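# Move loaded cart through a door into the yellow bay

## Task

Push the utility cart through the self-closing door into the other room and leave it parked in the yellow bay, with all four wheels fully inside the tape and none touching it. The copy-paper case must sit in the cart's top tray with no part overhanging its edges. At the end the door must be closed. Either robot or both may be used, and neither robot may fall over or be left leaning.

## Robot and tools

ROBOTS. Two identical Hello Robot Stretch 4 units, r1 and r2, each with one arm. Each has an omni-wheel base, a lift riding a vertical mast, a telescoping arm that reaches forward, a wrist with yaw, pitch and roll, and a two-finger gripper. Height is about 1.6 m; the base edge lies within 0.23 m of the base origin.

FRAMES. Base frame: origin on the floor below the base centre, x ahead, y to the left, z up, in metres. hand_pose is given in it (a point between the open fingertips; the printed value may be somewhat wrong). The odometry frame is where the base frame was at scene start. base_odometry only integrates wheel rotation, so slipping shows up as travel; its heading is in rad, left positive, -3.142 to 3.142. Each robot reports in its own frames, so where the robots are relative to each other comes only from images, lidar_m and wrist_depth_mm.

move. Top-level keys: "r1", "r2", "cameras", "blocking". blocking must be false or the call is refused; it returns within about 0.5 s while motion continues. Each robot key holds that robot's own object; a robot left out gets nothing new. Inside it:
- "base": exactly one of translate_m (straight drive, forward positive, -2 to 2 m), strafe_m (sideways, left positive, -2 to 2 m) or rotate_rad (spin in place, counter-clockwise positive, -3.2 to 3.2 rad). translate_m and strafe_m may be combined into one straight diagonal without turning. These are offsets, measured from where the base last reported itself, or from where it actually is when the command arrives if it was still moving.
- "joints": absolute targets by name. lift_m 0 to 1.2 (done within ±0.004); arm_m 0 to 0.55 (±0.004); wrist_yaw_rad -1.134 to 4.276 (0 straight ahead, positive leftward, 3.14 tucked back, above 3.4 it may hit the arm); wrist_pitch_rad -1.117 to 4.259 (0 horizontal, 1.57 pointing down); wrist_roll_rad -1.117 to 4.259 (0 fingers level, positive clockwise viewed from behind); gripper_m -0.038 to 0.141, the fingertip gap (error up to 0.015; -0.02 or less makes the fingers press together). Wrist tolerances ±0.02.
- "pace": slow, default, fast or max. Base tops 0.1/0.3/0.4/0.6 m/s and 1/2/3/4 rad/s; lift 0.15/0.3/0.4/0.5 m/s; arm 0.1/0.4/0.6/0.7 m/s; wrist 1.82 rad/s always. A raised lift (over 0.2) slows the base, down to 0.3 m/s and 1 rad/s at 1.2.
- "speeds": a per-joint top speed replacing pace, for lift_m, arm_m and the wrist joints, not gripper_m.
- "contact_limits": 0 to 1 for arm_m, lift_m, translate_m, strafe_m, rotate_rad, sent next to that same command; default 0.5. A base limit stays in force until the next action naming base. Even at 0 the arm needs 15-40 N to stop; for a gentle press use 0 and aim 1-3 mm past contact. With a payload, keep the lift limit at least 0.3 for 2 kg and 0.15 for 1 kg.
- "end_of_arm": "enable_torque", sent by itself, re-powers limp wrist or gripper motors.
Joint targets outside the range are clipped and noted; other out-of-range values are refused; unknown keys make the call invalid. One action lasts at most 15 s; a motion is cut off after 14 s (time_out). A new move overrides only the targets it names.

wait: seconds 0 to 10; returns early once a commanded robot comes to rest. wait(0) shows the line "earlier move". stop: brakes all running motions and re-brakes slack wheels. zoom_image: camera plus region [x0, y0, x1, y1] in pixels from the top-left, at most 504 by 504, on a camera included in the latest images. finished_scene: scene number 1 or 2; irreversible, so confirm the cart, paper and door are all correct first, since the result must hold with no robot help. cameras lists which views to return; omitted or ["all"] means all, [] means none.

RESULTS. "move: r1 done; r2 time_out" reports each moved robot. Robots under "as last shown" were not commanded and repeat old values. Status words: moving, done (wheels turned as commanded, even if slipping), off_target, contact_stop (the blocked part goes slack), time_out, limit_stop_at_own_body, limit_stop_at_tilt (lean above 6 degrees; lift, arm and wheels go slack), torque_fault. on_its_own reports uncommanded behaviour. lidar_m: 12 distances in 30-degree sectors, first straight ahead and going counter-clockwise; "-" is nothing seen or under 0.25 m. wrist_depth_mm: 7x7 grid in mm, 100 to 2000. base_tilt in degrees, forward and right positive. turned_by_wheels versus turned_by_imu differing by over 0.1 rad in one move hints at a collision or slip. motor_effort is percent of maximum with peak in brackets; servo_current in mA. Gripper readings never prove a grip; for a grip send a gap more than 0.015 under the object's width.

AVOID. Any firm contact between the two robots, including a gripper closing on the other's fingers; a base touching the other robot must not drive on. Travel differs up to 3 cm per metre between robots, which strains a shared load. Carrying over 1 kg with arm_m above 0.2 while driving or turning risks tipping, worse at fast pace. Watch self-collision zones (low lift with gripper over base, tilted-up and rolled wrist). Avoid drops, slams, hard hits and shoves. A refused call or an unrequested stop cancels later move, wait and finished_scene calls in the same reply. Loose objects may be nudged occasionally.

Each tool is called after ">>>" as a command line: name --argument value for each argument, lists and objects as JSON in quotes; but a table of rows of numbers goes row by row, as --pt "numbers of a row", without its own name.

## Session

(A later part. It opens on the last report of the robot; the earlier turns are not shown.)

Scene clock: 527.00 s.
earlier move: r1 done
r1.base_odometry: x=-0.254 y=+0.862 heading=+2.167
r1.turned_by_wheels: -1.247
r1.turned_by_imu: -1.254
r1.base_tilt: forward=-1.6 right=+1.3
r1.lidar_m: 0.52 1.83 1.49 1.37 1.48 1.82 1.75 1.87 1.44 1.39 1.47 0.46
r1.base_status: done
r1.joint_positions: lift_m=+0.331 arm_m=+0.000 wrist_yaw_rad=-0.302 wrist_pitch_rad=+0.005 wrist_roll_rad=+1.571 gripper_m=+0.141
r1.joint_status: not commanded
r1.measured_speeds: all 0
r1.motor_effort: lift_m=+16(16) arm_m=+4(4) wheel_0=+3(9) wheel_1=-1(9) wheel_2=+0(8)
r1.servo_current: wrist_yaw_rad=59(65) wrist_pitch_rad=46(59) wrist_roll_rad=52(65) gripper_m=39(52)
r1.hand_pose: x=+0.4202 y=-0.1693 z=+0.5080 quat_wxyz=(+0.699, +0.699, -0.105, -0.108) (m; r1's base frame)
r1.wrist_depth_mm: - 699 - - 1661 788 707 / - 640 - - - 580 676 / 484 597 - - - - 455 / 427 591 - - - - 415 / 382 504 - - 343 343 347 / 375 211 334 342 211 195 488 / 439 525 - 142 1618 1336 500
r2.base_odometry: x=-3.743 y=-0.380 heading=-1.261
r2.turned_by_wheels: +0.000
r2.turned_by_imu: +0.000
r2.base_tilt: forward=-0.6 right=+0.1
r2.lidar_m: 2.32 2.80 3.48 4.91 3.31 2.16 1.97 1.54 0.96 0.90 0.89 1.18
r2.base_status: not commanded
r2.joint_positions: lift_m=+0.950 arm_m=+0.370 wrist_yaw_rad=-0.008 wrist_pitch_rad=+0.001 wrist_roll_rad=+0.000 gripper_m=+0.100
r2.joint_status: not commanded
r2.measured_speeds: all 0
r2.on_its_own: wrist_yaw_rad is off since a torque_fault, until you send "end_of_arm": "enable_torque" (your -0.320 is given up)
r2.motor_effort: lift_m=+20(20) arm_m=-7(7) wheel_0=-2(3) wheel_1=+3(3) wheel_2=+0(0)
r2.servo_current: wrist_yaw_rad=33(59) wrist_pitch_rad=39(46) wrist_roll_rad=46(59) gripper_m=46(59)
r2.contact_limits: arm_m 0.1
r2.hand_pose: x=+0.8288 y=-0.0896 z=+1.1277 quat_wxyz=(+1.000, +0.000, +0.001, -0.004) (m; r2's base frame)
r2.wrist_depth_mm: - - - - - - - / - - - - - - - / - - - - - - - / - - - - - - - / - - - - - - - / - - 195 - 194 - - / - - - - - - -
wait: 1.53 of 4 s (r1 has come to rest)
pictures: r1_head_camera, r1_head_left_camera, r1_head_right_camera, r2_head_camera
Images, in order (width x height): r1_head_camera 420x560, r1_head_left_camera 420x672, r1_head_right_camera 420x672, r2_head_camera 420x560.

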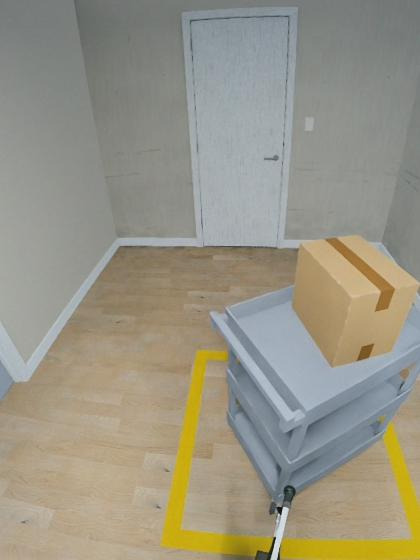

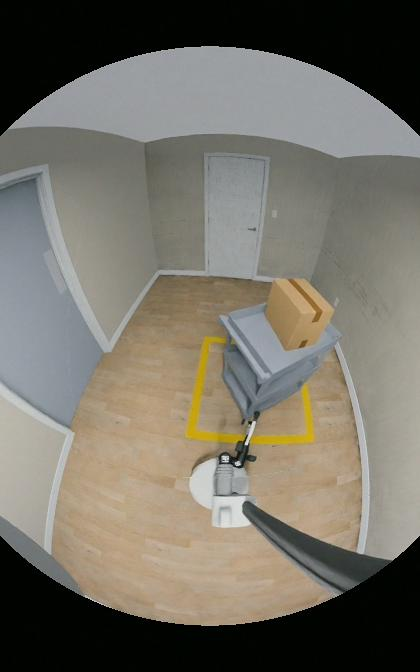

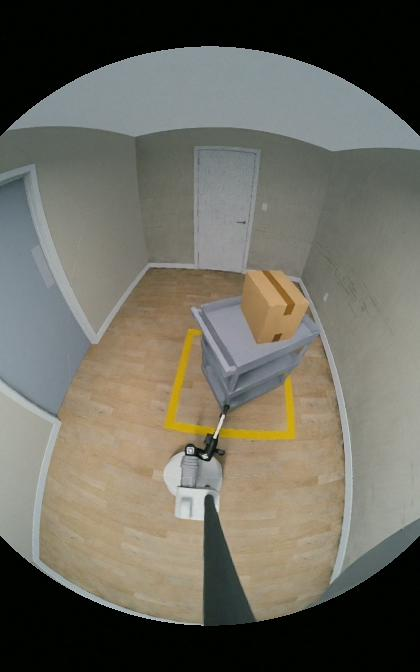

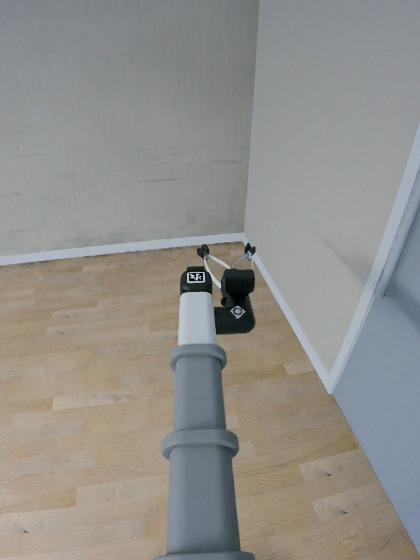

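>>> move --r1 '{"base":{"strafe_m":0.65},"joints":{"wrist_yaw_rad":2.5}}' --blocking false --cameras '[]'

>>> wait --seconds 5 --cameras '[]'

>>> move --r1 '{"base":{"translate_m":1.1},"contact_limits":{"translate_m":0.1}}' --blocking false --cameras '[]'

>>> wait --seconds 6 --cameras '["r1_head_camera","r1_head_left_camera","r1_head_right_camera"]'

Scene clock: 541.30 s.
move: r1 moving
r1.base_odometry: x=-0.284 y=+0.841 heading=+2.167
r1.turned_by_wheels: +0.000
r1.turned_by_imu: +0.000
r1.base_tilt: forward=-1.6 right=+1.3
r1.lidar_m: 0.57 1.78 1.46 1.33 1.45 1.81 1.74 1.89 1.46 1.42 1.13 0.51
r1.base_status: strafe_m moving
r1.joint_positions: lift_m=+0.331 arm_m=+0.000 wrist_yaw_rad=+0.286 wrist_pitch_rad=+0.005 wrist_roll_rad=+1.571 gripper_m=+0.141
r1.joint_status: wrist_yaw_rad moving
r1.measured_speeds: translate_m=+0.001 strafe_m=+0.140 rotate_rad=-0.003 lift_m=+0.000 arm_m=+0.000 wrist_yaw_rad=+1.816 wrist_pitch_rad=+0.000 wrist_roll_rad=+0.000
r1.motor_effort: lift_m=+16(16) arm_m=+4(4) wheel_0=-10(10) wheel_1=+7(10) wheel_2=-1(1)
r1.servo_current: wrist_yaw_rad=91(130) wrist_pitch_rad=46(52) wrist_roll_rad=46(59) gripper_m=39(46)
r1.hand_pose: x=+0.4722 y=-0.0024 z=+0.5080 quat_wxyz=(+0.700, +0.700, +0.103, +0.099) (m; r1's base frame)
r1.wrist_depth_mm: 439 647 - 287 1661 - 492 / 433 634 - 343 1921 - 477 / 455 634 - 488 1921 - 554 / - - - - - 991 723 / - - - - - 1060 699 / - 210 - - 1863 196 732 / - - - 149 1661 1060 732
r2: as last shown
r2.base_tilt: forward=-0.7 right=+0.1
r2.lidar_m: 2.30 2.83 3.51 4.90 3.29 2.15 1.96 1.54 1.00 0.87 0.91 1.15
r2.on_its_own: wrist_yaw_rad is off since a torque_fault, until you send "end_of_arm": "enable_torque" (your -0.320 is given up)
r2.servo_current: wrist_yaw_rad=52(52) wrist_pitch_rad=39(46) wrist_roll_rad=52(52) gripper_m=52(52)
r2.contact_limits: arm_m 0.1
pictures: none
No camera images: "cameras" was empty.

Scene clock: 544.30 s.
earlier move: r1 done
r1.base_odometry: x=-0.792 y=+0.497 heading=+2.167
r1.turned_by_wheels: +0.000
r1.turned_by_imu: +0.004
r1.base_tilt: forward=-1.6 right=+1.3
r1.lidar_m: 2.25 1.09 0.81 0.73 0.78 1.19 1.71 1.85 2.09 2.04 0.91 0.99
r1.base_status: done
r1.joint_positions: lift_m=+0.331 arm_m=+0.000 wrist_yaw_rad=+2.497 wrist_pitch_rad=+0.005 wrist_roll_rad=+1.571 gripper_m=+0.141
r1.joint_status: all done
r1.measured_speeds: all 0
r1.motor_effort: lift_m=+16(16) arm_m=+4(4) wheel_0=+0(12) wheel_1=-1(10) wheel_2=+0(1)
r1.servo_current: wrist_yaw_rad=46(130) wrist_pitch_rad=46(52) wrist_roll_rad=46(72) gripper_m=39(52)
r1.hand_pose: x=-0.0072 y=+0.2431 z=+0.5080 quat_wxyz=(+0.225, +0.222, +0.671, +0.670) (m; r1's base frame)
r1.wrist_depth_mm: - - - - - - - / - - - - - 788 715 / - - - - - 891 715 / - - - - - 976 723 / - - - - 1499 991 732 / - 192 - - 209 196 741 / - - - 142 1661 1060 732
r2.base_odometry: x=-3.743 y=-0.380 heading=-1.261
r2.turned_by_wheels: +0.000
r2.turned_by_imu: +0.000
r2.base_tilt: forward=-0.6 right=+0.1
r2.lidar_m: 2.35 2.82 3.52 4.88 3.32 2.15 1.94 1.59 0.98 0.88 0.92 1.14
r2.base_status: not commanded
r2.joint_positions: lift_m=+0.950 arm_m=+0.370 wrist_yaw_rad=-0.008 wrist_pitch_rad=+0.001 wrist_roll_rad=+0.000 gripper_m=+0.100
r2.joint_status: not commanded
r2.measured_speeds: all 0
r2.on_its_own: wrist_yaw_rad is off since a torque_fault, until you send "end_of_arm": "enable_torque" (your -0.320 is given up)
r2.motor_effort: lift_m=+20(20) arm_m=-6(7) wheel_0=-2(3) wheel_1=+3(3) wheel_2=+0(1)
r2.servo_current: wrist_yaw_rad=52(59) wrist_pitch_rad=39(46) wrist_roll_rad=39(65) gripper_m=52(65)
r2.contact_limits: arm_m 0.1
r2.hand_pose: x=+0.8288 y=-0.0896 z=+1.1277 quat_wxyz=(+1.000, +0.000, +0.001, -0.004) (m; r2's base frame)
r2.wrist_depth_mm: - - - - - - - / - - - - - - - / - - - - - - - / - - - - - - - / - - - - - - - / - - 195 - 194 - - / - - - - - - -
wait: 3.00 of 5 s (r1 has come to rest)
pictures: none
No camera images: "cameras" was empty.

Scene clock: 544.80 s.
move: r1 moving
r1.base_odometry: x=-0.809 y=+0.523 heading=+2.167
r1.turned_by_wheels: +0.000
r1.turned_by_imu: +0.000
r1.base_tilt: forward=-1.6 right=+1.3
r1.lidar_m: 2.26 1.10 0.84 0.73 0.77 1.16 1.75 1.86 2.10 2.05 0.89 0.93
r1.base_status: translate_m moving
r1.joint_positions: lift_m=+0.331 arm_m=+0.000 wrist_yaw_rad=+2.498 wrist_pitch_rad=+0.005 wrist_roll_rad=+1.571 gripper_m=+0.141
r1.joint_status: not commanded
r1.measured_speeds: translate_m=+0.122 strafe_m=+0.001 rotate_rad=+0.002 lift_m=+0.000 arm_m=+0.000 wrist_yaw_rad=+0.000 wrist_pitch_rad=+0.000 wrist_roll_rad=+0.000
r1.motor_effort: lift_m=+16(16) arm_m=+4(4) wheel_0=+8(8) wheel_1=+6(7) wheel_2=-7(8)
r1.servo_current: wrist_yaw_rad=52(65) wrist_pitch_rad=46(46) wrist_roll_rad=46(65) gripper_m=46(52)
r1.contact_limits: translate_m 0.1
r1.hand_pose: x=-0.0072 y=+0.2431 z=+0.5080 quat_wxyz=(+0.225, +0.222, +0.671, +0.670) (m; r1's base frame)
r1.wrist_depth_mm: - - - - - - - / - - - - - 778 715 / - - - - - 917 723 / - - - - - 991 732 / - - - - 1499 976 741 / - 193 - - 210 196 741 / - - - 143 1499 1060 741
r2: as last shown
r2.lidar_m: 2.34 2.81 3.49 4.89 3.32 2.16 1.95 1.60 0.98 0.88 0.93 1.16
r2.on_its_own: wrist_yaw_rad is off since a torque_fault, until you send "end_of_arm": "enable_torque" (your -0.320 is given up)
r2.motor_effort: lift_m=+20(20) arm_m=-6(7) wheel_0=-2(3) wheel_1=+3(3) wheel_2=+0(0)
r2.servo_current: wrist_yaw_rad=39(59) wrist_pitch_rad=46(46) wrist_roll_rad=39(59) gripper_m=52(52)
r2.contact_limits: arm_m 0.1
r2.wrist_depth_mm: - - - - - - - / - - - - - - - / - - - - - - - / - - - - - - - / - - - - - - - / - - 195 - 195 - - / - - - - - - -
pictures: none
No camera images: "cameras" was empty.

Scene clock: 549.47 s.
earlier move: r1 done
r1.base_odometry: x=-1.410 y=+1.407 heading=+2.167
r1.turned_by_wheels: +0.000
r1.turned_by_imu: +0.000
r1.base_tilt: forward=-1.6 right=+1.3
r1.lidar_m: 1.89 0.88 0.65 0.64 0.79 1.15 2.79 2.81 0.60 0.64 2.28 1.93
r1.base_status: done
r1.joint_positions: lift_m=+0.331 arm_m=+0.000 wrist_yaw_rad=+2.498 wrist_pitch_rad=+0.005 wrist_roll_rad=+1.571 gripper_m=+0.141
r1.joint_status: not commanded
r1.measured_speeds: all 0
r1.motor_effort: lift_m=+16(16) arm_m=+4(4) wheel_0=+3(9) wheel_1=+1(8) wheel_2=+1(10)
r1.servo_current: wrist_yaw_rad=46(65) wrist_pitch_rad=46(52) wrist_roll_rad=52(72) gripper_m=46(52)
r1.contact_limits: translate_m 0.1
r1.hand_pose: x=-0.0072 y=+0.2431 z=+0.5080 quat_wxyz=(+0.225, +0.222, +0.671, +0.670) (m; r1's base frame)
r1.wrist_depth_mm: - - - - - - 640 / - - - - - - 715 / - - - - - 878 723 / - - - - - 976 723 / - - - - - 976 741 / - 193 - - 191 196 732 / - - - 149 1708 1060 741
r2.base_odometry: x=-3.743 y=-0.380 heading=-1.261
r2.turned_by_wheels: +0.000
r2.turned_by_imu: +0.001
r2.base_tilt: forward=-0.7 right=+0.1
r2.lidar_m: 2.30 2.80 3.49 4.90 3.32 2.13 1.95 1.54 1.01 0.88 0.89 1.12
r2.base_status: not commanded
r2.joint_positions: lift_m=+0.950 arm_m=+0.370 wrist_yaw_rad=-0.008 wrist_pitch_rad=+0.001 wrist_roll_rad=+0.000 gripper_m=+0.100
r2.joint_status: not commanded
r2.measured_speeds: all 0
r2.on_its_own: wrist_yaw_rad is off since a torque_fault, until you send "end_of_arm": "enable_torque" (your -0.320 is given up)
r2.motor_effort: lift_m=+20(20) arm_m=-6(7) wheel_0=-2(3) wheel_1=+3(3) wheel_2=+0(1)
r2.servo_current: wrist_yaw_rad=39(59) wrist_pitch_rad=39(52) wrist_roll_rad=39(65) gripper_m=52(59)
r2.contact_limits: arm_m 0.1
r2.hand_pose: x=+0.8288 y=-0.0896 z=+1.1277 quat_wxyz=(+1.000, +0.000, +0.001, -0.004) (m; r2's base frame)
r2.wrist_depth_mm: - - - - - - - / - - - - - - - / - - - - - - - / - - - - - - - / - - - - - - - / - - 195 - 194 - - / - - - - - - -
wait: 4.67 of 6 s (r1 has come to rest)
pictures: r1_head_camera, r1_head_left_camera, r1_head_right_camera
Images, in order (width x height): r1_head_camera 420x560, r1_head_left_camera 420x672, r1_head_right_camera 420x672.

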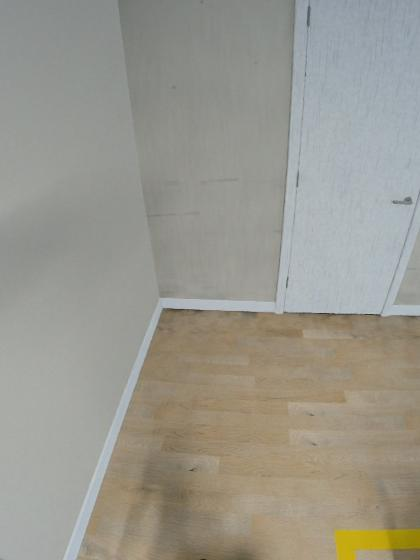

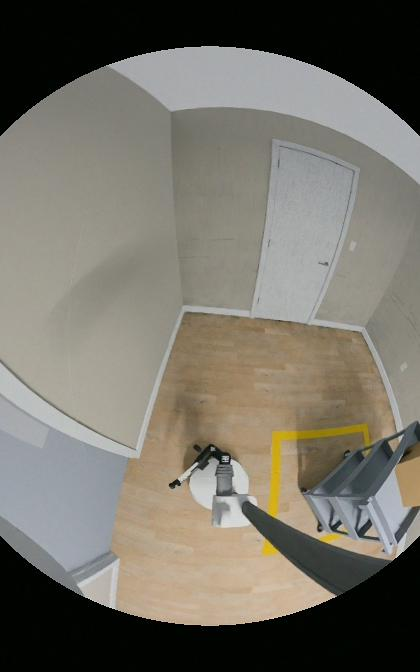

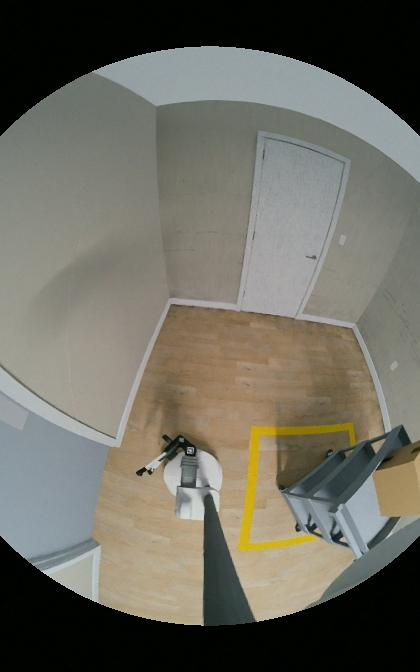

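Well inside, on this side as well.

>>> finished_scene --scene 2

The scene is finished: the task was done.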